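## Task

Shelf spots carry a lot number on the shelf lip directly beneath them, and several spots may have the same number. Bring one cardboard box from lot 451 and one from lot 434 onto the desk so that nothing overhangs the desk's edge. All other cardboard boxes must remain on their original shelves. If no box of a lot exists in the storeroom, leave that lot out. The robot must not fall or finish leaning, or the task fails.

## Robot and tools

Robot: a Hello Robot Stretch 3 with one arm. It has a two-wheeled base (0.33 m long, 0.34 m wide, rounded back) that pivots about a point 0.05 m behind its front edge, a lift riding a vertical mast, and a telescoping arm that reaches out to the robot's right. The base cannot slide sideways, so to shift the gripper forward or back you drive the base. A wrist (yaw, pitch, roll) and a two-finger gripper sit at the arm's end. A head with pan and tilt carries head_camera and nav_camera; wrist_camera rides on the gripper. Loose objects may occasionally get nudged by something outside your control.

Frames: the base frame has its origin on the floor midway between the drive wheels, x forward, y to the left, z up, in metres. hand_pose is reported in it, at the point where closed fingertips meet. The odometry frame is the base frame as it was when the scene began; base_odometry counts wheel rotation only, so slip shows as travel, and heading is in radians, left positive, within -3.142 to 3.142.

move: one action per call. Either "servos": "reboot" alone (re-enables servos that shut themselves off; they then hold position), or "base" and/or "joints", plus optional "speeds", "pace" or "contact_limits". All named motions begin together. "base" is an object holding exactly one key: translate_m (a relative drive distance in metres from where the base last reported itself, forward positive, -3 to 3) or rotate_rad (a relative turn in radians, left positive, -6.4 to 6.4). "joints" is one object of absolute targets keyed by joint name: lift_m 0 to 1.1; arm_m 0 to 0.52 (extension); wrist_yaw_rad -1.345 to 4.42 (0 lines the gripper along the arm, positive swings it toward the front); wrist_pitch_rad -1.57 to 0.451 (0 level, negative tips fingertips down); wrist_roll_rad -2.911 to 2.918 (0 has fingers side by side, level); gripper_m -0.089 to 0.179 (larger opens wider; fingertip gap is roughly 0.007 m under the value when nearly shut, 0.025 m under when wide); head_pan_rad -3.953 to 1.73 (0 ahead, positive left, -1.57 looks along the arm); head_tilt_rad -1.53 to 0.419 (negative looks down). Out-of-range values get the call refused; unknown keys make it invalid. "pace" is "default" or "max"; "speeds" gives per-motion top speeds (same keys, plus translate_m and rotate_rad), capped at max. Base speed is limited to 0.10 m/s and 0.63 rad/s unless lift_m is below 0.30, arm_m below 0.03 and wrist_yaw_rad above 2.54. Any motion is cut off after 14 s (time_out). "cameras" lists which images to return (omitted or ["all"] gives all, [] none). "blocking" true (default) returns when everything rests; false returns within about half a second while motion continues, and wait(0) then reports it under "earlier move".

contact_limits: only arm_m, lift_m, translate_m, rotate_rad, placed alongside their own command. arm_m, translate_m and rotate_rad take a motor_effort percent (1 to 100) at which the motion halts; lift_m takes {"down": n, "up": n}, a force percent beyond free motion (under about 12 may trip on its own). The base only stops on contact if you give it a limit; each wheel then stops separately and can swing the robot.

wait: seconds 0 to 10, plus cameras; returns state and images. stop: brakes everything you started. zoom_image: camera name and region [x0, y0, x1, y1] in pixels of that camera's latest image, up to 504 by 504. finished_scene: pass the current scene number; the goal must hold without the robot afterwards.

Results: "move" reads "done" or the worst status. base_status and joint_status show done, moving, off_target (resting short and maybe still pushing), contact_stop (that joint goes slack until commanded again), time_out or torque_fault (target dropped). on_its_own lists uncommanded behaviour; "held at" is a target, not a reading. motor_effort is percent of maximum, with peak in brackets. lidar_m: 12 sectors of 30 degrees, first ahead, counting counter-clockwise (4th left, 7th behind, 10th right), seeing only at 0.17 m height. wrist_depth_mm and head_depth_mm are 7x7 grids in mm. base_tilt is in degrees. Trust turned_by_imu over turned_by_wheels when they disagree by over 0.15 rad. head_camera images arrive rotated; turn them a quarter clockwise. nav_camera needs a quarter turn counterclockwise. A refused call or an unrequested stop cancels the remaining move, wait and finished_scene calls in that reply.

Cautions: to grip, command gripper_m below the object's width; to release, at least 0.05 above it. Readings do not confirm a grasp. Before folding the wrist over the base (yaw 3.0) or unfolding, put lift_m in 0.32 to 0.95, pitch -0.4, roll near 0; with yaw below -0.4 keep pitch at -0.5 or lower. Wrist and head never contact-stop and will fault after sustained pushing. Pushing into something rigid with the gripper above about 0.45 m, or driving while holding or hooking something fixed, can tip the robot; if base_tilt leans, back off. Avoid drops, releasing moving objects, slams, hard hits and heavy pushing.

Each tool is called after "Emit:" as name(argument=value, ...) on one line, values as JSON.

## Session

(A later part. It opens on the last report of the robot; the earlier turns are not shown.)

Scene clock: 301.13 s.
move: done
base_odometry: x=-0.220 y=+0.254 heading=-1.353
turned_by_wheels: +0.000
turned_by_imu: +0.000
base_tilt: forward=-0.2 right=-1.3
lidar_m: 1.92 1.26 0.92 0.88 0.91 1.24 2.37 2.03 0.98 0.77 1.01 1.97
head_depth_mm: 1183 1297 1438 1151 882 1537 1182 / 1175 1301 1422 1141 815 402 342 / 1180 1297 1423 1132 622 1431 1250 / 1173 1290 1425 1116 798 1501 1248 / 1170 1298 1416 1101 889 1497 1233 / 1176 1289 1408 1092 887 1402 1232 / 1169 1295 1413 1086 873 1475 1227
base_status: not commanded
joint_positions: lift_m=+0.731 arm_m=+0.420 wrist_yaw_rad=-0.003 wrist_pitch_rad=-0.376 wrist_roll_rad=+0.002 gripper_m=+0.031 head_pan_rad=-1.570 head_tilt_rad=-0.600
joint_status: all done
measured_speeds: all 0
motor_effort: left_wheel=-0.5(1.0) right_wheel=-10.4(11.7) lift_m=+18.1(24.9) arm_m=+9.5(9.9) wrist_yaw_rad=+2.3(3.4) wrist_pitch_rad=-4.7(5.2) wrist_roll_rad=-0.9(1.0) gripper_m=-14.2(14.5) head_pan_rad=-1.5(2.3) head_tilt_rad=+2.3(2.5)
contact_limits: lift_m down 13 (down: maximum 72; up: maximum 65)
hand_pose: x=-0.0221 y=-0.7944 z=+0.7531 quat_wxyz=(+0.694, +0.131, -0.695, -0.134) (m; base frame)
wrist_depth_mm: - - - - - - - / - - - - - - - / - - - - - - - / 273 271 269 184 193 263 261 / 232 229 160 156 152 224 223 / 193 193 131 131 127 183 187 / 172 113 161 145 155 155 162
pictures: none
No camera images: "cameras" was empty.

Emit:
move(joints={"gripper_m": 0.179}, cameras=[])

Emit:
move(joints={"lift_m": 0.85}, pace="max", cameras=["wrist_camera"])

Emit:
move(joints={"arm_m": 0.01}, pace="max", cameras=["wrist_camera"])

Emit:
move(joints={"wrist_yaw_rad": 3.0, "wrist_pitch_rad": -0.4, "gripper_m": 0.03, "head_pan_rad": -1.57}, pace="max", cameras=[])

Emit:
move(base={"translate_m": -1.82}, joints={"lift_m": 0.28}, pace="max", cameras=["nav_camera"])

Scene clock: 314.70 s.
move: done
base_odometry: x=-0.220 y=+0.254 heading=-1.353
turned_by_wheels: +0.000
turned_by_imu: +0.000
base_tilt: forward=-0.3 right=-1.1
lidar_m: 1.92 1.26 0.91 0.88 0.91 1.25 2.37 2.02 0.98 0.77 1.01 1.97
head_depth_mm: 1180 1295 1439 1149 880 1538 1177 / 1172 1294 1411 1142 815 403 343 / 1183 1290 1413 1124 622 1421 1259 / 1180 1290 1415 1114 796 1502 1240 / 1172 1293 1413 1106 892 1489 1240 / 1171 1293 1410 1096 882 1411 1236 / 1173 1292 1412 1084 873 1482 1222
base_status: not commanded
joint_positions: lift_m=+0.731 arm_m=+0.420 wrist_yaw_rad=-0.002 wrist_pitch_rad=-0.412 wrist_roll_rad=+0.002 gripper_m=+0.179 head_pan_rad=-1.570 head_tilt_rad=-0.600
joint_status: all done
measured_speeds: all 0
motor_effort: left_wheel=-0.7(1.1) right_wheel=-9.9(11.9) lift_m=+30.6(31.4) arm_m=+6.2(7.6) wrist_yaw_rad=+0.8(3.3) wrist_pitch_rad=+1.7(4.8) wrist_roll_rad=-0.8(1.0) gripper_m=+0.9(83.9) head_pan_rad=-1.0(2.1) head_tilt_rad=+2.1(2.6)
contact_limits: lift_m down 13 (down: maximum 72; up: maximum 65)
hand_pose: x=-0.0220 y=-0.7901 z=+0.7450 quat_wxyz=(+0.691, +0.144, -0.693, -0.146) (m; base frame)
wrist_depth_mm: - - - - - - - / - - - - - - - / - - - - - - - / 260 258 257 165 180 250 249 / 214 212 204 136 194 206 205 / 119 145 174 133 167 176 121 / 119 153 156 150 154 153 108
pictures: none
No camera images: "cameras" was empty.

Scene clock: 316.27 s.
move: done
base_odometry: x=-0.220 y=+0.254 heading=-1.353
turned_by_wheels: +0.000
turned_by_imu: +0.000
base_tilt: forward=-0.4 right=-1.1
lidar_m: 1.92 1.26 0.91 0.88 0.91 1.24 2.38 2.02 0.98 0.77 1.01 1.97
head_depth_mm: 1181 1297 1437 1158 362 289 - / 1179 1301 1419 468 358 1465 1261 / 1179 1287 1399 564 899 1464 1259 / 1180 1288 1418 660 894 1500 1247 / 1174 1293 1411 1054 886 1484 1232 / 1167 1280 1404 1094 880 1408 1231 / 1171 1293 1407 1086 879 1470 1232
base_status: not commanded
joint_positions: lift_m=+0.850 arm_m=+0.420 wrist_yaw_rad=-0.002 wrist_pitch_rad=-0.413 wrist_roll_rad=+0.002 gripper_m=+0.179 head_pan_rad=-1.570 head_tilt_rad=-0.600
joint_status: all done
measured_speeds: all 0
motor_effort: left_wheel=-0.9(1.2) right_wheel=-11.0(11.7) lift_m=+28.6(33.3) arm_m=+5.0(6.5) wrist_yaw_rad=+2.1(2.4) wrist_pitch_rad=+2.0(2.1) wrist_roll_rad=-0.8(1.0) gripper_m=+0.2(1.1) head_pan_rad=-1.3(1.7) head_tilt_rad=+1.7(2.5)
hand_pose: x=-0.0220 y=-0.7900 z=+0.8638 quat_wxyz=(+0.691, +0.144, -0.693, -0.146) (m; base frame)
wrist_depth_mm: - - - - - - - / - - - - - - - / - - - - - - - / - - - - - - - / - 144 - - - - - / 119 127 - 256 - - 117 / 119 273 277 229 267 273 108
pictures: wrist_camera
camera_calibration:
wrist_camera: T_world_to_cam=[[-0.99906, -0.0336634, -0.0273239, -0.0183709], [0.00289456, 0.577017, -0.816727, 1.1939], [0.0432602, -0.816038, -0.576377, 0.0203345], [0, 0, 0, 1]] pos_world=[-0.0226891, -0.672922, 0.986305]

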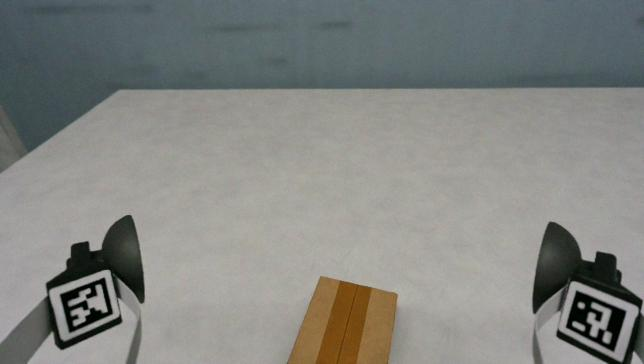

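Scene clock: 318.57 s.
move: done
base_odometry: x=-0.220 y=+0.254 heading=-1.353
turned_by_wheels: +0.000
turned_by_imu: +0.000
base_tilt: forward=-0.4 right=-1.1
lidar_m: 1.92 1.26 0.92 0.88 0.91 1.24 2.38 2.02 0.98 0.77 1.01 1.97
head_depth_mm: 1168 1291 1447 1151 885 1520 - / 1171 1293 1423 1136 876 1390 - / 1178 1282 1413 1128 901 1431 1282 / 1182 1296 1413 1114 895 318 316 / 1176 1295 1414 1104 890 1480 1188 / 1177 1290 1410 1095 885 1397 1238 / 1164 1290 1417 1091 876 1478 1225
base_status: not commanded
joint_positions: lift_m=+0.850 arm_m=+0.010 wrist_yaw_rad=-0.002 wrist_pitch_rad=-0.414 wrist_roll_rad=+0.002 gripper_m=+0.179 head_pan_rad=-1.570 head_tilt_rad=-0.600
joint_status: all done
measured_speeds: all 0
motor_effort: left_wheel=-1.0(1.2) right_wheel=-10.5(11.3) lift_m=+25.7(28.6) arm_m=-11.6(15.1) wrist_yaw_rad=+1.5(2.9) wrist_pitch_rad=+2.1(2.2) wrist_roll_rad=-0.8(1.3) gripper_m=+0.8(1.2) head_pan_rad=-1.1(1.2) head_tilt_rad=+1.6(2.5)
hand_pose: x=-0.0220 y=-0.3799 z=+0.8636 quat_wxyz=(+0.691, +0.145, -0.693, -0.147) (m; base frame)
wrist_depth_mm: - - - - - - - / - - - - - - - / - - - 552 - - - / - - - - - - - / - - - - - - - / 119 - - - - 954 121 / 118 - - - - - 108
pictures: wrist_camera
camera_calibration:
wrist_camera: T_world_to_cam=[[-0.99906, -0.0336402, -0.0273535, -0.00453601], [0.00289657, 0.577688, -0.816252, 0.956942], [0.0432607, -0.815564, -0.577048, 0.355649], [0, 0, 0, 1]] pos_world=[-0.0226892, -0.262912, 0.986209]

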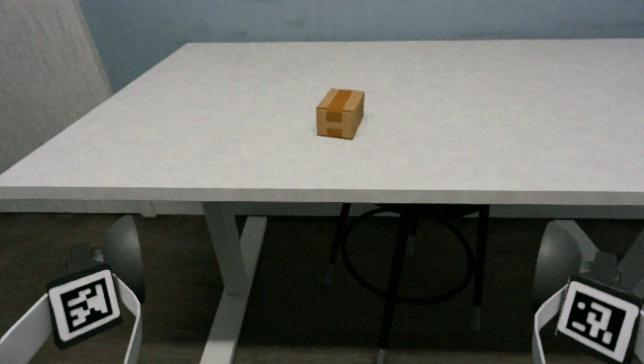

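Scene clock: 320.60 s.
move: done
base_odometry: x=-0.220 y=+0.254 heading=-1.353
turned_by_wheels: +0.000
turned_by_imu: +0.000
base_tilt: forward=-0.3 right=-1.1
lidar_m: 1.92 1.25 0.92 0.88 0.91 1.25 2.37 2.03 0.98 0.77 1.01 1.97
head_depth_mm: 1174 1300 1442 1150 884 1524 - / 1173 1296 1426 1146 876 1436 - / 1177 1292 1417 1131 904 1461 1308 / 1172 1291 1398 1112 896 1495 1315 / 1176 1298 1424 1104 890 1488 - / 1166 1293 1417 1090 881 1412 1237 / 1176 1291 1421 1082 877 1466 1231
base_status: not commanded
joint_positions: lift_m=+0.850 arm_m=+0.010 wrist_yaw_rad=+2.997 wrist_pitch_rad=-0.414 wrist_roll_rad=+0.002 gripper_m=+0.030 head_pan_rad=-1.570 head_tilt_rad=-0.600
joint_status: all done
measured_speeds: all 0
motor_effort: left_wheel=-1.0(1.1) right_wheel=-10.2(11.4) lift_m=+30.8(31.4) arm_m=-4.7(11.9) wrist_yaw_rad=+2.4(6.4) wrist_pitch_rad=+2.1(4.1) wrist_roll_rad=-0.7(1.0) gripper_m=+0.8(82.8) head_pan_rad=-0.2(1.1) head_tilt_rad=+1.5(2.3)
hand_pose: x=+0.0112 y=+0.0676 z=+0.8636 quat_wxyz=(+0.195, +0.701, +0.095, +0.679) (m; base frame)
wrist_depth_mm: 835 146 879 894 907 956 987 / 895 158 957 975 - - - / 966 173 988 - - - - / - 200 - - - - - / - - 218 - - - - / - - 130 134 129 - - / - - 281 - - - -
pictures: none
No camera images: "cameras" was empty.

Scene clock: 330.53 s.
move: done
base_odometry: x=-0.614 y=+2.030 heading=-1.353
turned_by_wheels: +0.000
turned_by_imu: -0.001
base_tilt: forward=-0.3 right=-1.3
lidar_m: 3.46 1.24 0.99 2.24 0.80 0.58 0.56 0.58 0.79 1.43 1.30 1.65
head_depth_mm: 1188 1310 1425 1510 1473 1409 1260 / 1185 1296 1458 1642 1805 1522 1258 / 1187 1312 1451 1634 1794 1519 1257 / 1186 1306 1457 1632 1794 1501 1248 / 1182 1295 1444 1633 1793 1492 1243 / 1182 1301 1446 1625 1796 1485 1231 / 1175 1297 1439 1621 1799 1473 1230
base_status: done
joint_positions: lift_m=+0.280 arm_m=+0.010 wrist_yaw_rad=+2.997 wrist_pitch_rad=-0.414 wrist_roll_rad=+0.002 gripper_m=+0.030 head_pan_rad=-1.570 head_tilt_rad=-0.600
joint_status: all done
measured_speeds: all 0
motor_effort: left_wheel=-1.0(13.3) right_wheel=-4.4(17.3) lift_m=+30.2(31.6) arm_m=+12.1(14.2) wrist_yaw_rad=+2.0(3.7) wrist_pitch_rad=+2.2(2.3) wrist_roll_rad=-0.8(1.1) gripper_m=+0.8(0.9) head_pan_rad=+1.3(1.7) head_tilt_rad=+0.9(2.1)
hand_pose: x=+0.0111 y=+0.0675 z=+0.2935 quat_wxyz=(+0.195, +0.701, +0.095, +0.679) (m; base frame)
wrist_depth_mm: - 146 - - - 942 967 / - 158 - - - - - / 857 174 863 932 926 912 906 / 720 699 690 743 723 721 718 / 619 598 219 609 597 598 596 / 523 523 131 147 129 509 506 / 285 278 261 273 423 441 438
pictures: nav_camera (sideways)
camera_calibration:
nav_camera: T_world_to_cam=[[0.0173615, -0.542541, 0.83985, -1.0498], [-0.999793, -0.0183384, 0.00882131, 0.0447931], [0.0106156, -0.839829, -0.542747, 0.659502], [0, 0, 0, 1]] pos_world=[0.0560089, -0.0148687, 1.23922]

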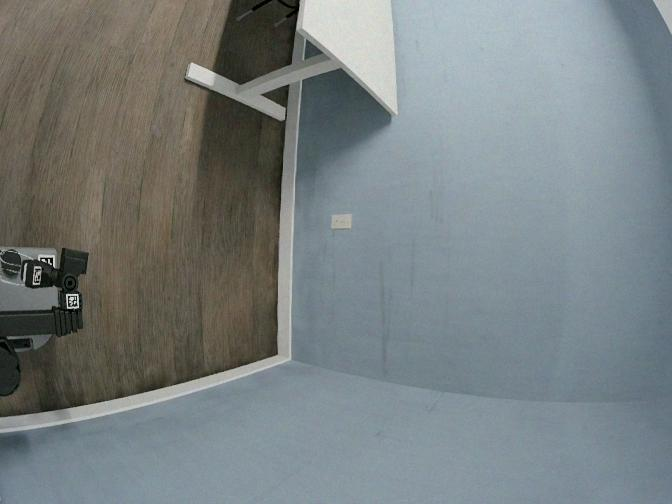

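Emit:
move(base={"rotate_rad": 1.602}, pace="max", cameras=[])

Emit:
move(base={"translate_m": 1.82}, joints={"head_tilt_rad": -0.7}, pace="max", cameras=["nav_camera"])

Scene clock: 352.87 s.
move: done
base_odometry: x=-0.614 y=+2.030 heading=+0.249
turned_by_wheels: +1.602
turned_by_imu: +1.570
base_tilt: forward=-0.2 right=-1.2
lidar_m: 2.15 0.79 0.58 0.56 0.58 0.80 1.43 1.30 1.92 3.37 1.23 0.99
head_depth_mm: 3615 3916 3250 2426 1926 1520 1265 / 3498 3830 3891 2569 1907 1520 1264 / 3621 3891 3944 2544 1889 1506 1249 / 3600 3878 3760 2533 1871 1484 1251 / 3559 3913 3755 2491 1874 1486 1244 / 3494 3605 3527 2457 1854 1487 1227 / 2541 2604 2625 2350 1837 1473 1228
base_status: done
joint_positions: lift_m=+0.280 arm_m=+0.010 wrist_yaw_rad=+2.997 wrist_pitch_rad=-0.414 wrist_roll_rad=+0.002 gripper_m=+0.030 head_pan_rad=-1.570 head_tilt_rad=-0.600
joint_status: not commanded
measured_speeds: all 0
motor_effort: left_wheel=-6.1(14.5) right_wheel=+7.5(15.0) lift_m=+28.9(30.2) arm_m=-3.8(9.7) wrist_yaw_rad=+2.0(3.0) wrist_pitch_rad=+2.1(2.3) wrist_roll_rad=-0.8(1.1) gripper_m=+0.7(0.9) head_pan_rad=+1.9(2.2) head_tilt_rad=+1.5(1.8)
hand_pose: x=+0.0111 y=+0.0675 z=+0.2935 quat_wxyz=(+0.195, +0.701, +0.095, +0.679) (m; base frame)
wrist_depth_mm: - 146 - - - - - / - 159 - - - - - / - 173 183 707 723 740 752 / 696 672 678 720 730 715 714 / 623 595 218 608 596 600 592 / 523 523 131 147 129 509 505 / 286 278 262 272 427 444 440
pictures: none
No camera images: "cameras" was empty.

Scene clock: 360.33 s.
move: done
base_odometry: x=+1.150 y=+2.479 heading=+0.249
turned_by_wheels: +0.000
turned_by_imu: +0.002
base_tilt: forward=-0.3 right=-1.2
lidar_m: 0.52 0.54 0.57 0.55 0.57 0.79 2.21 0.68 0.70 2.00 0.74 0.54
head_depth_mm: 1905 1522 1489 1481 1626 1360 1192 / 2620 2233 2450 2073 1701 1421 1194 / 3616 3877 3020 2181 1696 1399 1186 / 3610 3917 3003 2185 1694 1400 1196 / 3590 3868 3002 2163 1682 1389 1184 / 2263 2353 2399 2058 1670 1386 1175 / 1498 1546 1567 1613 1570 1375 1173
base_status: done
joint_positions: lift_m=+0.280 arm_m=+0.010 wrist_yaw_rad=+2.997 wrist_pitch_rad=-0.414 wrist_roll_rad=+0.002 gripper_m=+0.030 head_pan_rad=-1.570 head_tilt_rad=-0.700
joint_status: all done
measured_speeds: all 0
motor_effort: left_wheel=+0.4(10.9) right_wheel=+8.4(17.0) lift_m=+27.4(29.4) arm_m=-6.1(13.4) wrist_yaw_rad=+1.3(3.3) wrist_pitch_rad=+2.2(2.4) wrist_roll_rad=-0.8(1.2) gripper_m=+0.3(1.0) head_pan_rad=+3.1(3.3) head_tilt_rad=-5.8(6.9)
hand_pose: x=+0.0110 y=+0.0676 z=+0.2935 quat_wxyz=(+0.195, +0.701, +0.095, +0.679) (m; base frame)
wrist_depth_mm: - 146 - - - - 580 / - 158 - - - - 621 / - 173 183 689 707 711 627 / 682 654 683 708 715 727 613 / 615 593 218 606 598 603 577 / 521 528 131 147 129 511 510 / 286 278 262 274 421 445 442
pictures: nav_camera (sideways)
camera_calibration:
nav_camera: T_world_to_cam=[[0.0174101, -0.62375, 0.78143, -0.973637], [-0.999792, -0.019132, 0.00700366, 0.0471605], [0.0105818, -0.781389, -0.623954, 0.765148], [0, 0, 0, 1]] pos_world=[0.0560052, -0.00852521, 1.23792]

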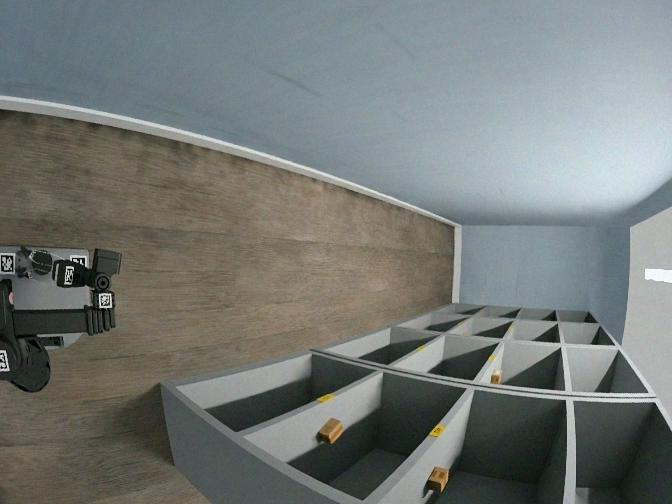

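Emit:
move(base={"translate_m": 0.12}, pace="max", cameras=[])

Emit:
move(base={"rotate_rad": -1.602}, joints={"head_pan_rad": -0.75, "head_tilt_rad": -0.35}, pace="max", cameras=["head_camera", "nav_camera"])

Scene clock: 380.67 s.
move: done
base_odometry: x=+1.266 y=+2.508 heading=+0.249
turned_by_wheels: +0.000
turned_by_imu: -0.001
base_tilt: forward=-0.4 right=-1.3
lidar_m: 0.40 0.42 0.57 0.55 0.57 0.79 2.21 0.77 1.49 1.55 0.57 0.42
head_depth_mm: 1929 2189 1964 1772 1686 1416 1206 / 2870 2976 2589 2197 1737 1418 1198 / 3612 - 3063 2189 1719 1409 1194 / 3638 3962 3006 2182 1701 1405 1187 / 3459 3711 2813 2163 1679 1389 1184 / 1753 1802 1858 1898 1628 1382 1172 / 1160 1173 1209 1241 1276 1279 1151
base_status: done
joint_positions: lift_m=+0.280 arm_m=+0.010 wrist_yaw_rad=+2.998 wrist_pitch_rad=-0.414 wrist_roll_rad=+0.002 gripper_m=+0.030 head_pan_rad=-1.570 head_tilt_rad=-0.700
joint_status: not commanded
measured_speeds: all 0
motor_effort: left_wheel=+2.8(13.1) right_wheel=+2.1(12.8) lift_m=+26.8(27.6) arm_m=-1.3(3.3) wrist_yaw_rad=+2.2(2.8) wrist_pitch_rad=+2.2(2.3) wrist_roll_rad=-0.7(1.1) gripper_m=+0.3(0.8) head_pan_rad=+3.3(3.8) head_tilt_rad=-5.8(6.4)
hand_pose: x=+0.0110 y=+0.0676 z=+0.2935 quat_wxyz=(+0.195, +0.701, +0.095, +0.679) (m; base frame)
wrist_depth_mm: - 146 - - - 596 476 / - 158 - - - 613 473 / - 173 183 700 712 673 482 / 673 655 675 702 734 664 486 / 615 604 220 608 599 600 484 / 523 523 131 147 129 513 476 / 286 274 261 274 420 439 441
pictures: none
No camera images: "cameras" was empty.

Scene clock: 382.80 s.
move: done
base_odometry: x=+1.266 y=+2.508 heading=-1.353
turned_by_wheels: -1.602
turned_by_imu: -1.570
base_tilt: forward=-0.3 right=-1.1
lidar_m: 1.61 0.58 0.42 0.41 0.42 0.57 0.55 0.57 0.78 2.10 0.77 1.48
head_depth_mm: 739 809 888 987 1112 1759 1469 / 651 703 766 836 921 1025 1156 / 1199 706 1296 777 824 888 964 / 1330 1353 1467 1102 1528 1135 1364 / 1436 1474 1599 1192 1594 1269 1406 / 1335 1379 1483 1490 1570 1681 1449 / 1240 1277 1375 1439 1565 1687 1472
base_status: done
joint_positions: lift_m=+0.280 arm_m=+0.010 wrist_yaw_rad=+2.998 wrist_pitch_rad=-0.414 wrist_roll_rad=+0.002 gripper_m=+0.030 head_pan_rad=-0.746 head_tilt_rad=-0.349
joint_status: all done
measured_speeds: all 0
motor_effort: left_wheel=+5.1(14.8) right_wheel=-9.1(15.2) lift_m=+25.7(26.9) arm_m=-10.6(10.6) wrist_yaw_rad=+1.8(2.7) wrist_pitch_rad=+2.1(2.3) wrist_roll_rad=-1.0(1.0) gripper_m=+0.4(0.8) head_pan_rad=-3.1(6.4) head_tilt_rad=+4.2(7.2)
hand_pose: x=+0.0110 y=+0.0675 z=+0.2935 quat_wxyz=(+0.195, +0.701, +0.095, +0.679) (m; base frame)
wrist_depth_mm: 397 146 417 428 442 458 466 / 434 158 451 470 483 496 513 / 467 176 484 512 529 552 574 / 516 503 539 569 577 590 621 / 560 562 219 593 605 597 600 / 525 522 131 147 129 505 502 / 286 278 260 274 419 442 441
pictures: head_camera (sideways), nav_camera (sideways)
camera_calibration:
head_camera: T_world_to_cam=[[-0.245688, 0.163864, -0.955398, 1.2604], [0.704558, 0.707114, -0.059903, 0.0733163], [0.665759, -0.687851, -0.289181, 0.327886], [0, 0, 0, 1]] pos_world=[0.0397158, -0.0328397, 1.30339]
nav_camera: T_world_to_cam=[[0.244266, -0.202351, 0.948361, -1.19275], [-0.66724, -0.74473, 0.0129564, 0.0373775], [0.703651, -0.635949, -0.316929, 0.361424], [0, 0, 0, 1]] pos_world=[0.0619701, 0.0163309, 1.24521]

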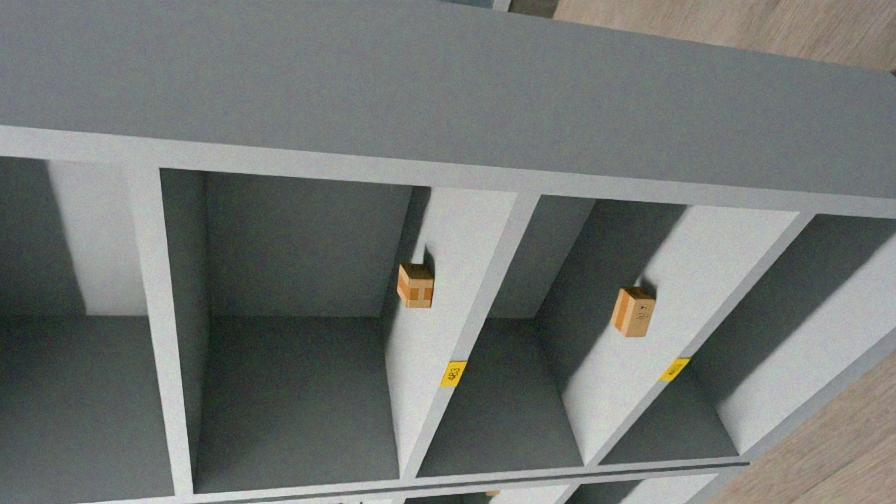

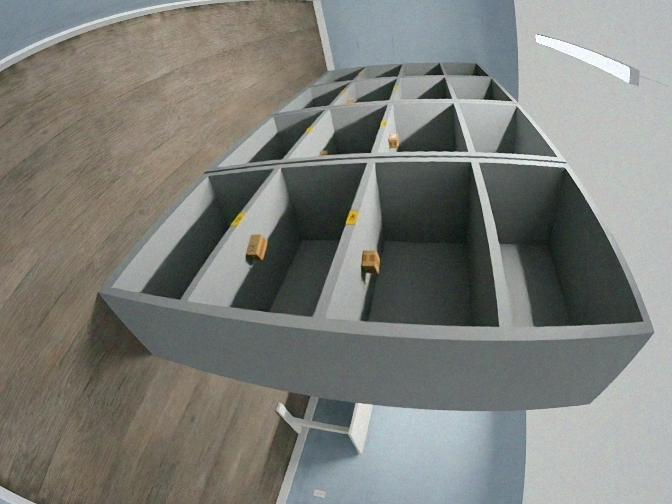

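Emit:
zoom_image(camera="head_camera", region=[620, 330, 740, 400])

Emit:
zoom_image(camera="nav_camera", region=[290, 60, 420, 160])

Emit:
zoom_image(camera="head_camera", region=[420, 340, 490, 400])

Scaled by 4.200 from the camera's 896x504 image, which has a finer 1280x720 frame.

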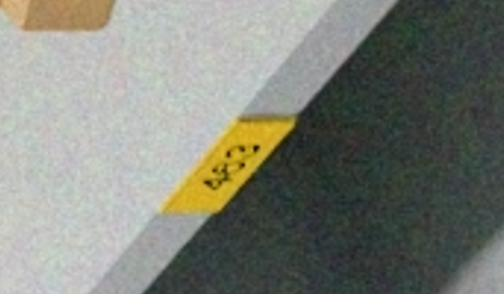

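Scaled by 3.877 from the camera's 672x504 image, which has a finer 792x594 frame.

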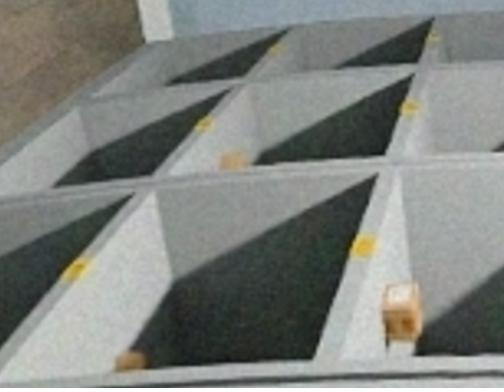

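Scaled by 7.200 from the camera's 896x504 image, which has a finer 1280x720 frame.

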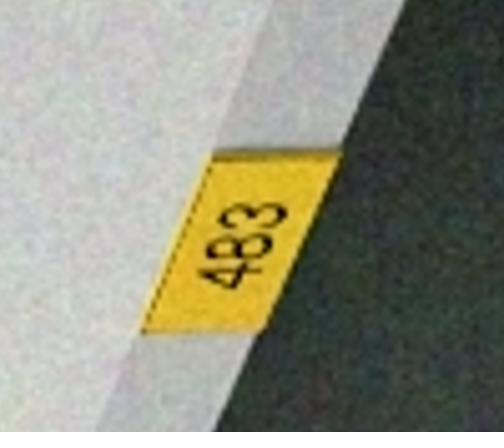

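Emit:
move(base={"translate_m": 1.15}, joints={"head_pan_rad": -1.2, "head_tilt_rad": -0.45}, pace="max", cameras=["head_camera", "nav_camera"])

Scene clock: 427.23 s.
move: done
base_odometry: x=+1.515 y=+1.386 heading=-1.353
turned_by_wheels: +0.000
turned_by_imu: +0.000
base_tilt: forward=-0.3 right=-1.2
lidar_m: 1.63 0.59 0.43 0.41 0.43 0.58 1.59 0.88 0.90 0.80 0.63 1.29
head_depth_mm: 580 895 959 843 653 1032 825 / 593 922 996 833 1162 1021 842 / 535 674 778 769 1014 1013 866 / 522 559 606 661 732 821 885 / 537 584 631 687 755 932 967 / 656 1092 1166 847 1326 996 1279 / 679 1141 1220 900 1307 1031 1274
base_status: done
joint_positions: lift_m=+0.280 arm_m=+0.010 wrist_yaw_rad=+2.998 wrist_pitch_rad=-0.414 wrist_roll_rad=+0.002 gripper_m=+0.030 head_pan_rad=-1.200 head_tilt_rad=-0.450
joint_status: all done
measured_speeds: all 0
motor_effort: left_wheel=+4.4(15.0) right_wheel=-1.2(11.3) lift_m=+24.4(25.9) arm_m=-12.5(13.5) wrist_yaw_rad=+0.9(3.0) wrist_pitch_rad=+2.2(2.3) wrist_roll_rad=-0.8(1.1) gripper_m=+0.7(1.1) head_pan_rad=+3.4(6.7) head_tilt_rad=-2.9(7.1)
hand_pose: x=+0.0110 y=+0.0676 z=+0.2935 quat_wxyz=(+0.195, +0.701, +0.095, +0.679) (m; base frame)
wrist_depth_mm: 407 147 425 434 447 460 475 / 438 159 456 473 490 505 521 / 474 176 490 522 539 556 571 / 524 200 541 574 589 607 626 / 562 575 219 584 606 599 592 / 526 521 131 147 129 505 507 / 285 276 261 274 424 440 435
pictures: head_camera (sideways), nav_camera (sideways)
camera_calibration:
head_camera: T_world_to_cam=[[-0.183348, 0.343899, -0.920933, 1.21502], [0.941178, 0.331902, -0.0634384, 0.0764675], [0.283843, -0.878393, -0.384524, 0.454297], [0, 0, 0, 1]] pos_world=[0.0218533, -0.0441731, 1.29849]
nav_camera: T_world_to_cam=[[0.16487, -0.37707, 0.911392, -1.14401], [-0.925983, -0.377394, 0.0113703, 0.0410224], [0.339667, -0.845808, -0.411382, 0.486564], [0, 0, 0, 1]] pos_world=[0.0613294, -0.0043503, 1.24234]

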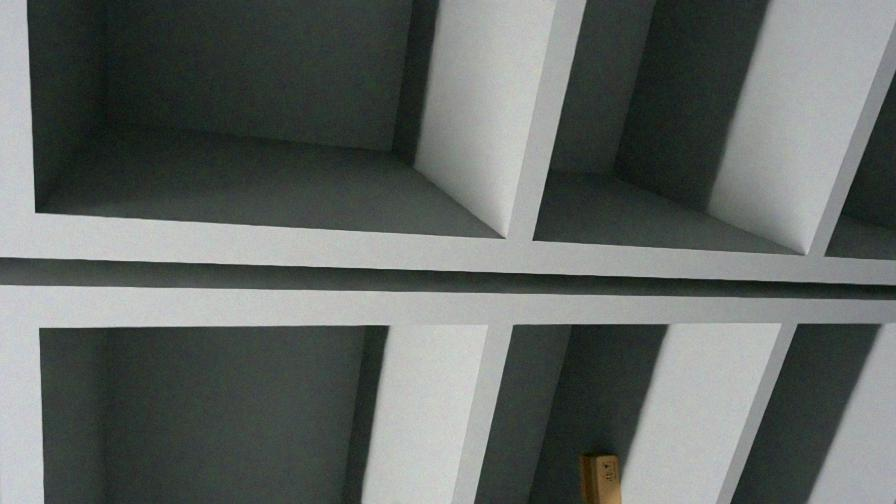

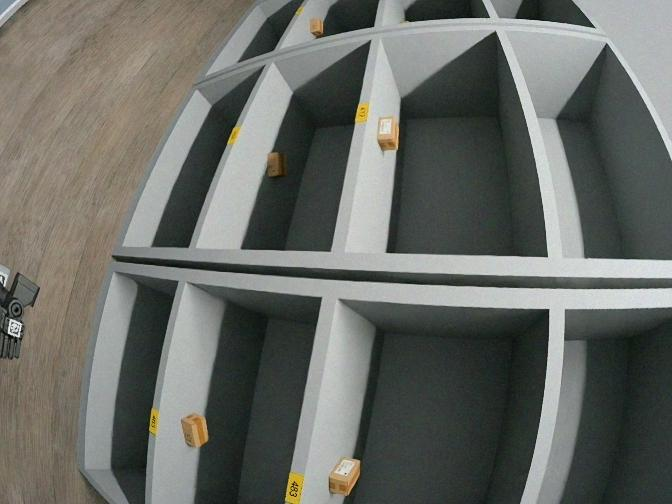

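Emit:
zoom_image(camera="nav_camera", region=[190, 0, 420, 180])

Emit:
move(base={"translate_m": 0.85}, joints={"head_pan_rad": -1.2, "head_tilt_rad": -0.45}, pace="max", cameras=["nav_camera"])

Scaled by 2.191 from the camera's 672x504 image, which has a finer 792x594 frame.

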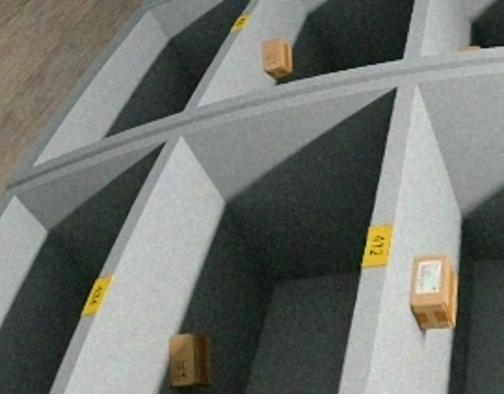

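Scene clock: 438.50 s.
move: done
base_odometry: x=+1.699 y=+0.556 heading=-1.353
turned_by_wheels: +0.000
turned_by_imu: +0.001
base_tilt: forward=-0.3 right=-1.1
lidar_m: 1.64 0.59 0.43 0.42 0.43 0.59 1.61 0.85 0.81 1.05 0.67 1.37
head_depth_mm: 582 894 955 842 653 1027 823 / 594 923 988 830 1159 1016 843 / 608 944 1020 820 1186 1012 867 / 612 723 793 763 974 974 1106 / 540 581 635 695 764 850 937 / 562 603 662 718 1201 934 1243 / 682 1136 1203 898 1305 1029 1271
base_status: done
joint_positions: lift_m=+0.280 arm_m=+0.010 wrist_yaw_rad=+2.998 wrist_pitch_rad=-0.414 wrist_roll_rad=+0.002 gripper_m=+0.030 head_pan_rad=-1.200 head_tilt_rad=-0.450
joint_status: all done
measured_speeds: all 0
motor_effort: left_wheel=+3.9(13.5) right_wheel=+3.4(14.2) lift_m=+29.2(29.4) arm_m=-12.2(12.9) wrist_yaw_rad=+2.1(3.1) wrist_pitch_rad=+2.2(2.4) wrist_roll_rad=-0.7(1.0) gripper_m=+1.0(1.0) head_pan_rad=+3.9(4.2) head_tilt_rad=-2.5(4.0)
hand_pose: x=+0.0110 y=+0.0676 z=+0.2935 quat_wxyz=(+0.195, +0.701, +0.095, +0.679) (m; base frame)
wrist_depth_mm: 410 146 425 439 451 462 477 / 441 158 460 482 497 504 528 / 484 176 492 529 543 558 580 / 530 200 543 577 593 614 632 / 566 581 218 599 598 597 597 / 529 528 131 147 129 506 512 / 284 277 261 271 422 444 440
pictures: nav_camera (sideways)
camera_calibration:
nav_camera: T_world_to_cam=[[0.16489, -0.377062, 0.911392, -1.14401], [-0.925963, -0.377444, 0.0113703, 0.0410223], [0.339712, -0.84579, -0.411382, 0.486564], [0, 0, 0, 1]] pos_world=[0.0613296, -0.00434737, 1.24234]

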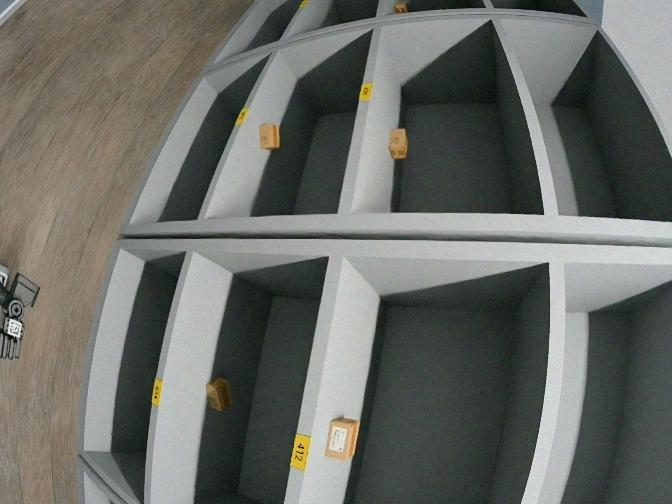

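Emit:
zoom_image(camera="nav_camera", region=[200, 50, 420, 180])

Emit:
zoom_image(camera="nav_camera", region=[120, 340, 260, 440])

Scaled by 2.291 from the camera's 672x504 image, which has a finer 792x594 frame.

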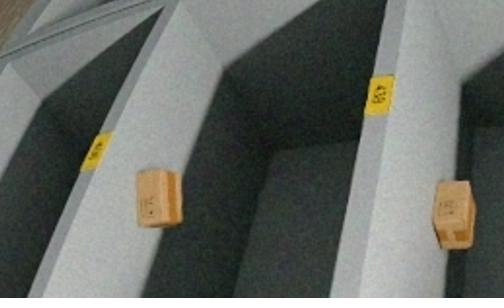

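Scaled by 3.600 from the camera's 672x504 image, which has a finer 792x594 frame.

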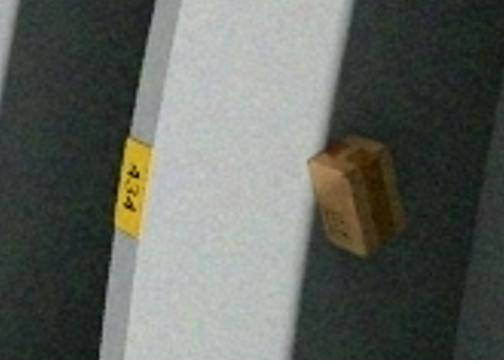

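Emit:
move(base={"translate_m": -0.075}, joints={"lift_m": 0.62, "head_pan_rad": -1.6, "head_tilt_rad": -0.75}, pace="max", cameras=["head_camera"])

Emit:
zoom_image(camera="head_camera", region=[392, 0, 896, 504])

Emit:
move(joints={"wrist_yaw_rad": 0, "wrist_pitch_rad": -0.4, "gripper_m": 0.179, "lift_m": 0.64, "head_pan_rad": -1.6, "head_tilt_rad": -0.75}, pace="max", cameras=["wrist_camera"])

Scene clock: 477.53 s.
move: done
base_odometry: x=+1.683 y=+0.629 heading=-1.353
turned_by_wheels: +0.000
turned_by_imu: +0.000
base_tilt: forward=-0.3 right=-1.2
lidar_m: 1.63 0.59 0.43 0.41 0.43 0.59 1.60 1.50 0.76 1.05 0.70 1.44
head_depth_mm: 881 945 709 1133 1034 1244 1183 / 873 939 702 1202 1016 1288 1172 / 878 930 692 1195 1013 1281 1170 / 868 922 678 1183 979 1273 1161 / 867 903 674 1173 1004 1267 1161 / 870 891 667 1166 994 1260 1148 / 866 874 658 1119 978 1231 1146
base_status: done
joint_positions: lift_m=+0.620 arm_m=+0.010 wrist_yaw_rad=+2.998 wrist_pitch_rad=-0.415 wrist_roll_rad=+0.002 gripper_m=+0.030 head_pan_rad=-1.602 head_tilt_rad=-0.751
joint_status: all done
measured_speeds: all 0
motor_effort: left_wheel=-4.5(13.1) right_wheel=-3.5(13.0) lift_m=+27.8(34.6) arm_m=-11.5(12.3) wrist_yaw_rad=+1.1(3.1) wrist_pitch_rad=+2.2(2.4) wrist_roll_rad=-0.8(1.2) gripper_m=+0.2(1.0) head_pan_rad=+3.4(4.6) head_tilt_rad=+2.1(7.0)
hand_pose: x=+0.0110 y=+0.0675 z=+0.6334 quat_wxyz=(+0.195, +0.701, +0.095, +0.679) (m; base frame)
wrist_depth_mm: 409 146 426 441 455 467 480 / 443 158 462 477 488 507 527 / 480 176 496 532 545 558 582 / 527 519 548 586 605 627 645 / 582 603 219 621 662 712 732 / 652 674 131 146 129 806 840 / 736 734 282 802 783 812 807
pictures: head_camera (sideways)
camera_calibration:
head_camera: T_world_to_cam=[[-0.0263791, 0.643653, -0.764863, 1.01055], [0.996651, -0.0423071, -0.0699758, 0.0846138], [-0.0773993, -0.764147, -0.640382, 0.789397], [0, 0, 0, 1]] pos_world=[0.0034256, -0.0436459, 1.28436]

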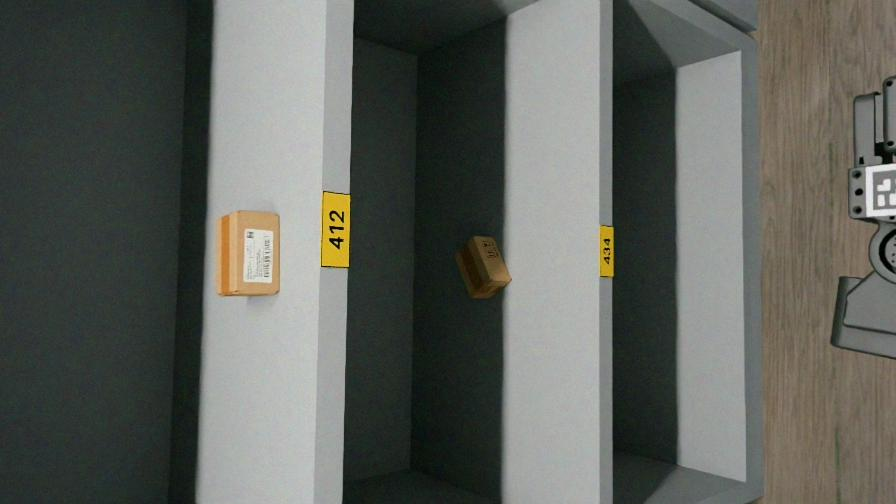

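Scaled by 1.000.

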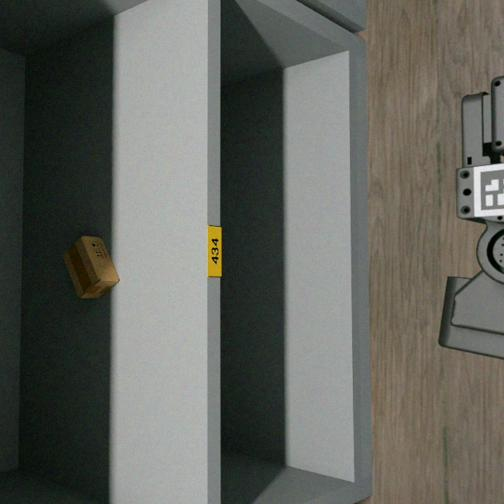

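Scene clock: 479.57 s.
move: done
base_odometry: x=+1.683 y=+0.629 heading=-1.353
turned_by_wheels: +0.000
turned_by_imu: +0.000
base_tilt: forward=-0.3 right=-1.3
lidar_m: 1.63 0.59 0.43 0.42 0.43 0.59 1.60 1.50 0.76 1.05 0.70 1.44
head_depth_mm: 882 938 710 1132 996 1239 1185 / 879 939 702 1208 996 1294 1172 / 876 931 694 1198 982 1283 1168 / 867 926 677 1183 978 1278 469 / 871 911 677 1179 972 1266 1111 / 869 894 669 1168 964 1267 1158 / 866 877 661 1121 957 1222 1148
base_status: not commanded
joint_positions: lift_m=+0.640 arm_m=+0.010 wrist_yaw_rad=+0.003 wrist_pitch_rad=-0.415 wrist_roll_rad=+0.002 gripper_m=+0.179 head_pan_rad=-1.600 head_tilt_rad=-0.750
joint_status: all done
measured_speeds: all 0
motor_effort: left_wheel=-4.5(4.9) right_wheel=-4.1(4.8) lift_m=+30.6(34.2) arm_m=-11.4(12.2) wrist_yaw_rad=-2.4(7.1) wrist_pitch_rad=+2.3(4.0) wrist_roll_rad=-0.6(1.2) gripper_m=+0.8(82.7) head_pan_rad=+3.5(3.9) head_tilt_rad=+2.3(3.5)
hand_pose: x=-0.0208 y=-0.3798 z=+0.6534 quat_wxyz=(+0.692, +0.147, -0.692, -0.145) (m; base frame)
wrist_depth_mm: 495 694 766 755 739 744 589 / 495 657 755 697 738 721 588 / 475 551 547 539 539 528 524 / 455 449 441 438 429 426 416 / 498 619 - - - - 531 / 119 140 - - - - 122 / 116 727 759 758 761 739 108
pictures: wrist_camera
camera_calibration:
wrist_camera: T_world_to_cam=[[-0.998859, -0.0391274, -0.0273812, -0.0111048], [-0.000290909, 0.578326, -0.815806, 0.785218], [0.0477556, -0.814867, -0.577677, 0.235159], [0, 0, 0, 1]] pos_world=[-0.0220939, -0.262922, 0.776128]

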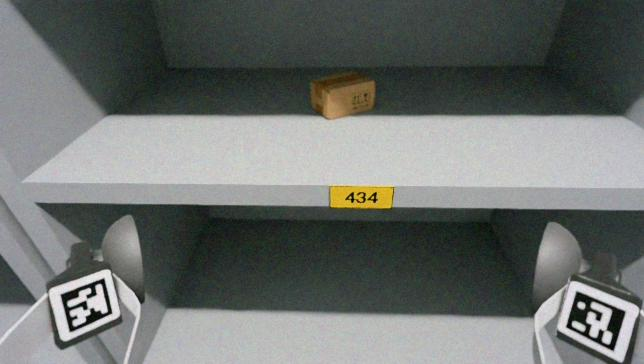

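Emit:
move(joints={"arm_m": 0.2, "lift_m": 0.66}, pace="max", cameras=["wrist_camera"])

Emit:
zoom_image(camera="wrist_camera", region=[220, 20, 472, 202])

Scene clock: 487.83 s.
move: done
base_odometry: x=+1.683 y=+0.629 heading=-1.353
turned_by_wheels: +0.000
turned_by_imu: +0.000
base_tilt: forward=-0.4 right=-1.2
lidar_m: 1.64 0.59 0.43 0.42 0.43 0.59 1.61 1.49 0.76 1.05 0.70 1.44
head_depth_mm: 884 938 713 1131 1001 1234 1181 / 879 937 702 1208 991 461 372 / 872 931 696 1191 777 502 1144 / 870 925 677 1189 602 533 1163 / 867 908 676 1174 967 1259 1156 / 867 893 667 1165 966 1263 1152 / 864 884 662 1112 962 1213 1145
base_status: not commanded
joint_positions: lift_m=+0.660 arm_m=+0.200 wrist_yaw_rad=+0.003 wrist_pitch_rad=-0.415 wrist_roll_rad=+0.002 gripper_m=+0.179 head_pan_rad=-1.600 head_tilt_rad=-0.750
joint_status: all done
measured_speeds: all 0
motor_effort: left_wheel=-4.4(4.8) right_wheel=-3.7(4.5) lift_m=+29.6(34.3) arm_m=+13.5(14.9) wrist_yaw_rad=-3.3(4.2) wrist_pitch_rad=+2.3(2.5) wrist_roll_rad=-0.7(1.1) gripper_m=+0.5(1.4) head_pan_rad=+3.3(3.7) head_tilt_rad=+2.1(2.9)
hand_pose: x=-0.0209 y=-0.5697 z=+0.6733 quat_wxyz=(+0.692, +0.147, -0.692, -0.145) (m; base frame)
wrist_depth_mm: 497 583 575 565 568 563 550 / 495 623 638 627 617 598 586 / 499 591 595 586 581 572 557 / 457 462 463 424 457 449 444 / 387 382 383 381 378 386 369 / 119 307 324 321 320 308 121 / 118 290 289 283 279 270 108
pictures: wrist_camera
camera_calibration:
wrist_camera: T_world_to_cam=[[-0.998877, -0.0386606, -0.027401, -0.0178149], [-0.0000305786, 0.578774, -0.815488, 0.911323], [0.0473863, -0.814571, -0.578125, 0.0923402], [0, 0, 0, 1]] pos_world=[-0.0221427, -0.452921, 0.796069]

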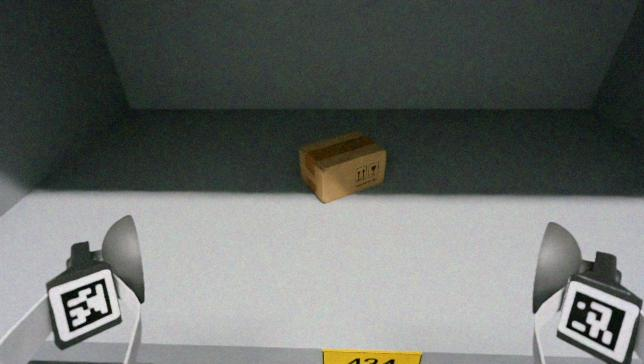

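Scaled by 2.000.

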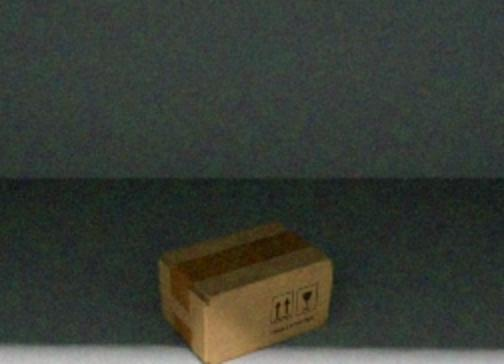

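Emit:
move(base={"translate_m": -0.117}, joints={"wrist_yaw_rad": 0.54, "lift_m": 0.665}, pace="max", cameras=[])

Emit:
move(joints={"arm_m": 0.4}, pace="max", cameras=["wrist_camera"])

Emit:
zoom_image(camera="wrist_camera", region=[180, 100, 504, 364])

Scene clock: 537.43 s.
move: done
base_odometry: x=+1.658 y=+0.743 heading=-1.352
turned_by_wheels: +0.000
turned_by_imu: +0.000
base_tilt: forward=-0.3 right=-1.2
lidar_m: 1.63 0.59 0.43 0.41 0.43 0.59 1.60 1.42 0.69 1.05 0.77 1.48
head_depth_mm: 861 860 712 894 945 1245 1175 / 878 938 703 1158 989 452 367 / 876 929 694 1200 516 526 1145 / 871 923 686 1185 767 1218 1169 / 870 909 677 1172 656 1235 1167 / 866 890 669 1159 964 1259 1148 / 861 881 660 1149 956 1257 1149
base_status: done
joint_positions: lift_m=+0.665 arm_m=+0.200 wrist_yaw_rad=+0.537 wrist_pitch_rad=-0.415 wrist_roll_rad=+0.002 gripper_m=+0.179 head_pan_rad=-1.600 head_tilt_rad=-0.750
joint_status: all done
measured_speeds: all 0
motor_effort: left_wheel=-1.3(11.1) right_wheel=-10.9(12.0) lift_m=+23.7(32.0) arm_m=+13.0(13.2) wrist_yaw_rad=+1.7(5.6) wrist_pitch_rad=+2.4(2.4) wrist_roll_rad=-0.7(1.0) gripper_m=+0.4(1.4) head_pan_rad=+2.5(3.2) head_tilt_rad=+0.2(1.6)
hand_pose: x=+0.0935 y=-0.5381 z=+0.6783 quat_wxyz=(+0.705, +0.324, -0.629, +0.042) (m; base frame)
wrist_depth_mm: 379 446 571 686 604 529 475 / 414 464 600 728 649 563 495 / 464 494 581 604 598 569 520 / - 480 471 468 433 422 457 / - 469 400 384 384 392 376 / 119 143 705 337 326 326 121 / 119 829 771 769 291 275 108
pictures: none
No camera images: "cameras" was empty.

Scene clock: 539.13 s.
move: done
base_odometry: x=+1.658 y=+0.743 heading=-1.352
turned_by_wheels: +0.000
turned_by_imu: +0.000
base_tilt: forward=-0.3 right=-1.1
lidar_m: 1.63 0.59 0.43 0.41 0.43 0.59 1.60 1.43 0.69 1.05 0.77 1.48
head_depth_mm: 865 862 711 895 941 1244 1185 / 879 939 703 1163 986 449 365 / 873 937 693 687 561 1248 1146 / 868 925 686 691 948 1269 1163 / 869 911 675 1060 972 1272 1155 / 867 892 669 1166 961 1268 1155 / 866 876 660 1152 958 1254 1144
base_status: not commanded
joint_positions: lift_m=+0.665 arm_m=+0.400 wrist_yaw_rad=+0.537 wrist_pitch_rad=-0.415 wrist_roll_rad=+0.002 gripper_m=+0.179 head_pan_rad=-1.600 head_tilt_rad=-0.750
joint_status: all done
measured_speeds: all 0
motor_effort: left_wheel=-1.0(1.7) right_wheel=-10.4(11.4) lift_m=+27.5(27.6) arm_m=+13.4(15.1) wrist_yaw_rad=+2.4(3.1) wrist_pitch_rad=+2.5(2.5) wrist_roll_rad=-0.8(1.0) gripper_m=+0.4(1.0) head_pan_rad=+1.8(3.0) head_tilt_rad=-0.2(1.3)
hand_pose: x=+0.0935 y=-0.7381 z=+0.6783 quat_wxyz=(+0.705, +0.324, -0.629, +0.042) (m; base frame)
wrist_depth_mm: 373 449 530 471 401 353 316 / 386 469 570 513 431 377 337 / 400 487 580 544 473 406 356 / 419 471 471 468 461 423 379 / 395 390 386 382 381 391 377 / 119 309 329 317 262 321 121 / 119 280 286 278 274 275 108
pictures: wrist_camera
camera_calibration:
wrist_camera: T_world_to_cam=[[-0.839905, -0.542042, -0.027401, -0.296328], [-0.294821, 0.498056, -0.815488, 0.980861], [0.455676, -0.676854, -0.578125, 0.0160957], [0, 0, 0, 1]] pos_world=[0.0329567, -0.638252, 0.801066]

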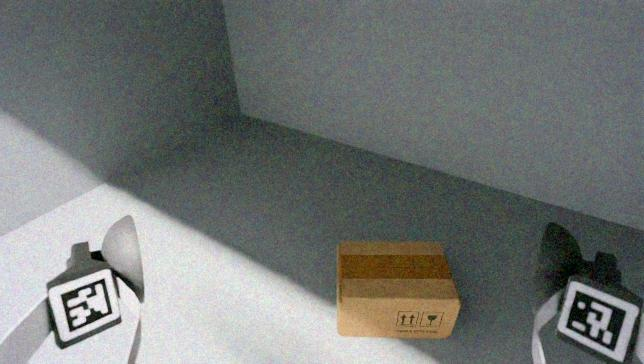

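Scaled by 1.556.

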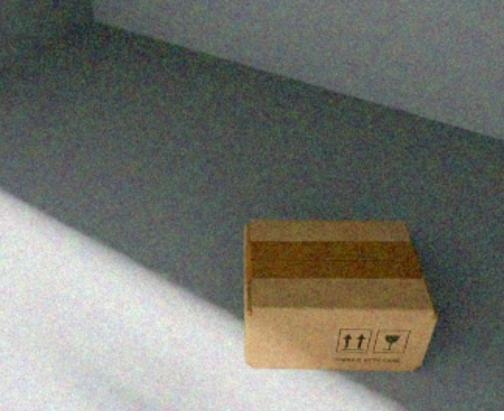

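Emit:
move(joints={"arm_m": 0.485}, pace="max", cameras=[])

Emit:
move(joints={"lift_m": 0.553}, contact_limits={"lift_m": {"down": 16}}, cameras=["wrist_camera"])

Scene clock: 557.57 s.
move: done
base_odometry: x=+1.658 y=+0.743 heading=-1.352
turned_by_wheels: +0.000
turned_by_imu: +0.000
base_tilt: forward=-0.4 right=-1.2
lidar_m: 1.63 0.59 0.43 0.41 0.43 0.59 1.60 1.43 0.70 1.05 0.77 1.49
head_depth_mm: 865 861 712 896 939 1243 1183 / 876 939 703 1162 986 448 366 / 873 936 694 732 562 1254 1144 / 872 927 685 750 976 1272 1167 / 867 908 675 1053 969 1268 1162 / 871 893 667 1130 962 1257 1155 / 863 874 660 1159 954 1265 1156
base_status: not commanded
joint_positions: lift_m=+0.665 arm_m=+0.485 wrist_yaw_rad=+0.537 wrist_pitch_rad=-0.415 wrist_roll_rad=+0.002 gripper_m=+0.179 head_pan_rad=-1.600 head_tilt_rad=-0.750
joint_status: all done
measured_speeds: all 0
motor_effort: left_wheel=-0.8(1.6) right_wheel=-10.9(11.7) lift_m=+27.5(31.4) arm_m=+12.2(15.4) wrist_yaw_rad=+1.6(2.5) wrist_pitch_rad=+2.4(2.5) wrist_roll_rad=-0.9(1.0) gripper_m=+0.3(1.0) head_pan_rad=+1.5(2.4) head_tilt_rad=-1.9(2.7)
hand_pose: x=+0.0935 y=-0.8231 z=+0.6783 quat_wxyz=(+0.705, +0.324, -0.629, +0.042) (m; base frame)
wrist_depth_mm: 372 455 445 370 322 279 251 / 387 470 495 404 347 301 266 / 401 495 539 442 374 322 284 / 419 473 474 460 411 344 301 / 394 387 387 385 383 366 312 / 119 311 328 325 324 322 121 / 119 280 286 230 267 273 108
pictures: none
No camera images: "cameras" was empty.

Scene clock: 559.43 s.
move: done
base_odometry: x=+1.658 y=+0.743 heading=-1.352
turned_by_wheels: +0.000
turned_by_imu: +0.000
base_tilt: forward=-0.4 right=-1.4
lidar_m: 1.63 0.59 0.43 0.41 0.43 0.59 1.60 1.42 0.69 1.05 0.77 1.49
head_depth_mm: 867 865 710 889 939 1242 1183 / 875 937 707 1163 995 1235 1137 / 875 934 692 1201 721 574 508 / 875 921 686 1189 936 1277 1166 / 870 909 675 1182 966 1261 1159 / 866 896 666 1163 963 1258 1154 / 862 876 659 1157 955 1247 1145
base_status: not commanded
joint_positions: lift_m=+0.553 arm_m=+0.485 wrist_yaw_rad=+0.537 wrist_pitch_rad=-0.415 wrist_roll_rad=+0.002 gripper_m=+0.179 head_pan_rad=-1.600 head_tilt_rad=-0.750
joint_status: all done
measured_speeds: all 0
motor_effort: left_wheel=-1.1(1.4) right_wheel=-10.9(11.5) lift_m=+23.5(27.2) arm_m=+6.2(12.0) wrist_yaw_rad=+1.2(3.5) wrist_pitch_rad=+2.3(2.4) wrist_roll_rad=-0.7(1.1) gripper_m=+0.1(1.3) head_pan_rad=+1.4(2.2) head_tilt_rad=-2.6(3.4)
contact_limits: lift_m down 16 (down: maximum 72; up: maximum 65)
hand_pose: x=+0.0935 y=-0.8231 z=+0.5663 quat_wxyz=(+0.705, +0.324, -0.629, +0.042) (m; base frame)
wrist_depth_mm: 375 450 446 372 321 279 252 / 387 448 450 406 343 300 267 / 349 348 342 338 335 310 282 / 275 274 269 267 265 262 260 / 225 215 214 148 147 218 214 / 119 145 140 134 133 181 121 / 116 161 160 153 151 162 108
pictures: wrist_camera
camera_calibration:
wrist_camera: T_world_to_cam=[[-0.839857, -0.542116, -0.0274008, -0.34552], [-0.294865, 0.49803, -0.815488, 0.931849], [0.455735, -0.676814, -0.578125, -0.106163], [0, 0, 0, 1]] pos_world=[0.0329649, -0.723253, 0.689068]

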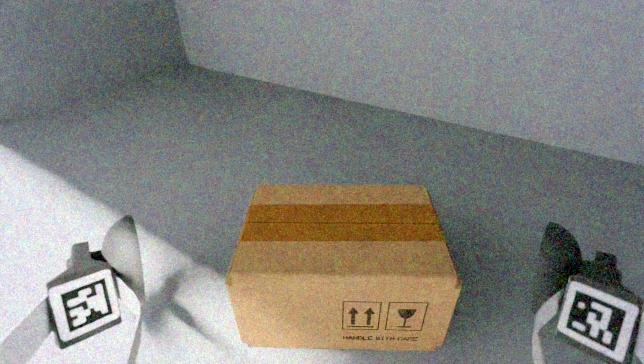

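Emit:
move(joints={"gripper_m": 0.06}, cameras=[])

Emit:
move(joints={"lift_m": 0.64}, cameras=["wrist_camera"])

Scene clock: 566.50 s.
move: done
base_odometry: x=+1.658 y=+0.743 heading=-1.352
turned_by_wheels: +0.000
turned_by_imu: +0.000
base_tilt: forward=-0.2 right=-1.2
lidar_m: 1.63 0.59 0.43 0.41 0.43 0.59 1.60 1.42 0.69 1.05 0.77 1.48
head_depth_mm: 869 862 711 895 943 1237 1180 / 877 941 703 1158 991 1234 1137 / 876 931 694 1197 718 571 509 / 872 926 687 1190 938 1276 1165 / 867 909 676 1176 966 1268 1161 / 865 890 668 1168 969 1255 1148 / 863 876 659 1157 956 1258 1147
base_status: not commanded
joint_positions: lift_m=+0.553 arm_m=+0.485 wrist_yaw_rad=+0.537 wrist_pitch_rad=-0.413 wrist_roll_rad=+0.002 gripper_m=+0.061 head_pan_rad=-1.600 head_tilt_rad=-0.750
joint_status: all done
measured_speeds: all 0
motor_effort: left_wheel=-1.0(1.4) right_wheel=-10.5(11.3) lift_m=+22.9(23.7) arm_m=-9.2(9.3) wrist_yaw_rad=+2.8(3.4) wrist_pitch_rad=+2.0(2.5) wrist_roll_rad=-0.9(1.0) gripper_m=-13.1(85.9) head_pan_rad=+1.1(1.7) head_tilt_rad=-3.9(4.9)
contact_limits: lift_m down 16 (down: maximum 72; up: maximum 65)
hand_pose: x=+0.0937 y=-0.8233 z=+0.5667 quat_wxyz=(+0.705, +0.324, -0.629, +0.043) (m; base frame)
wrist_depth_mm: 373 448 443 371 320 278 253 / 386 445 452 404 346 301 265 / 355 349 347 341 339 311 282 / 276 274 271 269 266 264 260 / 227 226 150 149 148 219 217 / 192 125 135 137 134 127 185 / 171 158 157 156 155 120 162
pictures: none
No camera images: "cameras" was empty.

Scene clock: 568.13 s.
move: done
base_odometry: x=+1.658 y=+0.743 heading=-1.352
turned_by_wheels: +0.000
turned_by_imu: +0.000
base_tilt: forward=-0.4 right=-1.3
lidar_m: 1.64 0.59 0.43 0.41 0.43 0.59 1.60 1.42 0.69 1.05 0.77 1.48
head_depth_mm: 868 861 714 893 941 1243 1181 / 878 938 701 1165 993 1092 388 / 873 933 693 1073 596 1228 1148 / 874 925 685 760 978 1277 1167 / 869 908 675 1002 970 1268 1159 / 864 897 668 1164 962 1257 1159 / 864 880 661 1158 959 1250 1145
base_status: not commanded
joint_positions: lift_m=+0.640 arm_m=+0.485 wrist_yaw_rad=+0.537 wrist_pitch_rad=-0.421 wrist_roll_rad=+0.002 gripper_m=+0.061 head_pan_rad=-1.600 head_tilt_rad=-0.750
joint_status: all done
measured_speeds: all 0
motor_effort: left_wheel=-1.1(1.7) right_wheel=-10.2(10.9) lift_m=+31.4(33.8) arm_m=-13.5(13.5) wrist_yaw_rad=+2.1(3.0) wrist_pitch_rad=+3.5(3.6) wrist_roll_rad=-0.9(1.1) gripper_m=-12.8(13.6) head_pan_rad=+0.6(1.6) head_tilt_rad=-4.5(5.4)
hand_pose: x=+0.0932 y=-0.8225 z=+0.6519 quat_wxyz=(+0.706, +0.326, -0.628, +0.040) (m; base frame)
wrist_depth_mm: 372 453 444 373 321 281 250 / 385 470 497 407 345 302 265 / 402 484 510 444 376 320 284 / 406 426 419 413 388 348 302 / 351 352 152 151 150 338 316 / 297 125 136 138 135 126 287 / 266 245 244 156 156 120 253
pictures: wrist_camera
camera_calibration:
wrist_camera: T_world_to_cam=[[-0.839881, -0.542067, -0.027614, -0.342937], [-0.297396, 0.502153, -0.812034, 1.00265], [0.454043, -0.6738, -0.582957, -0.0502366], [0, 0, 0, 1]] pos_world=[0.0329661, -0.723226, 0.775427]

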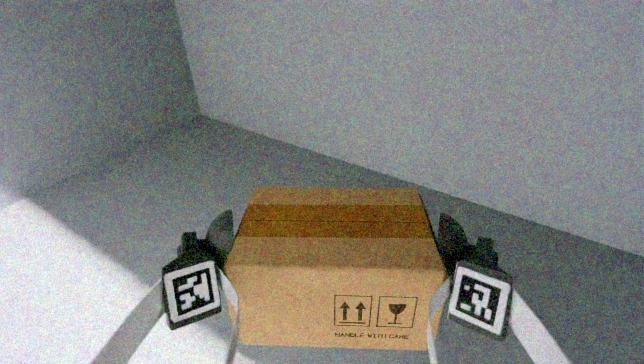

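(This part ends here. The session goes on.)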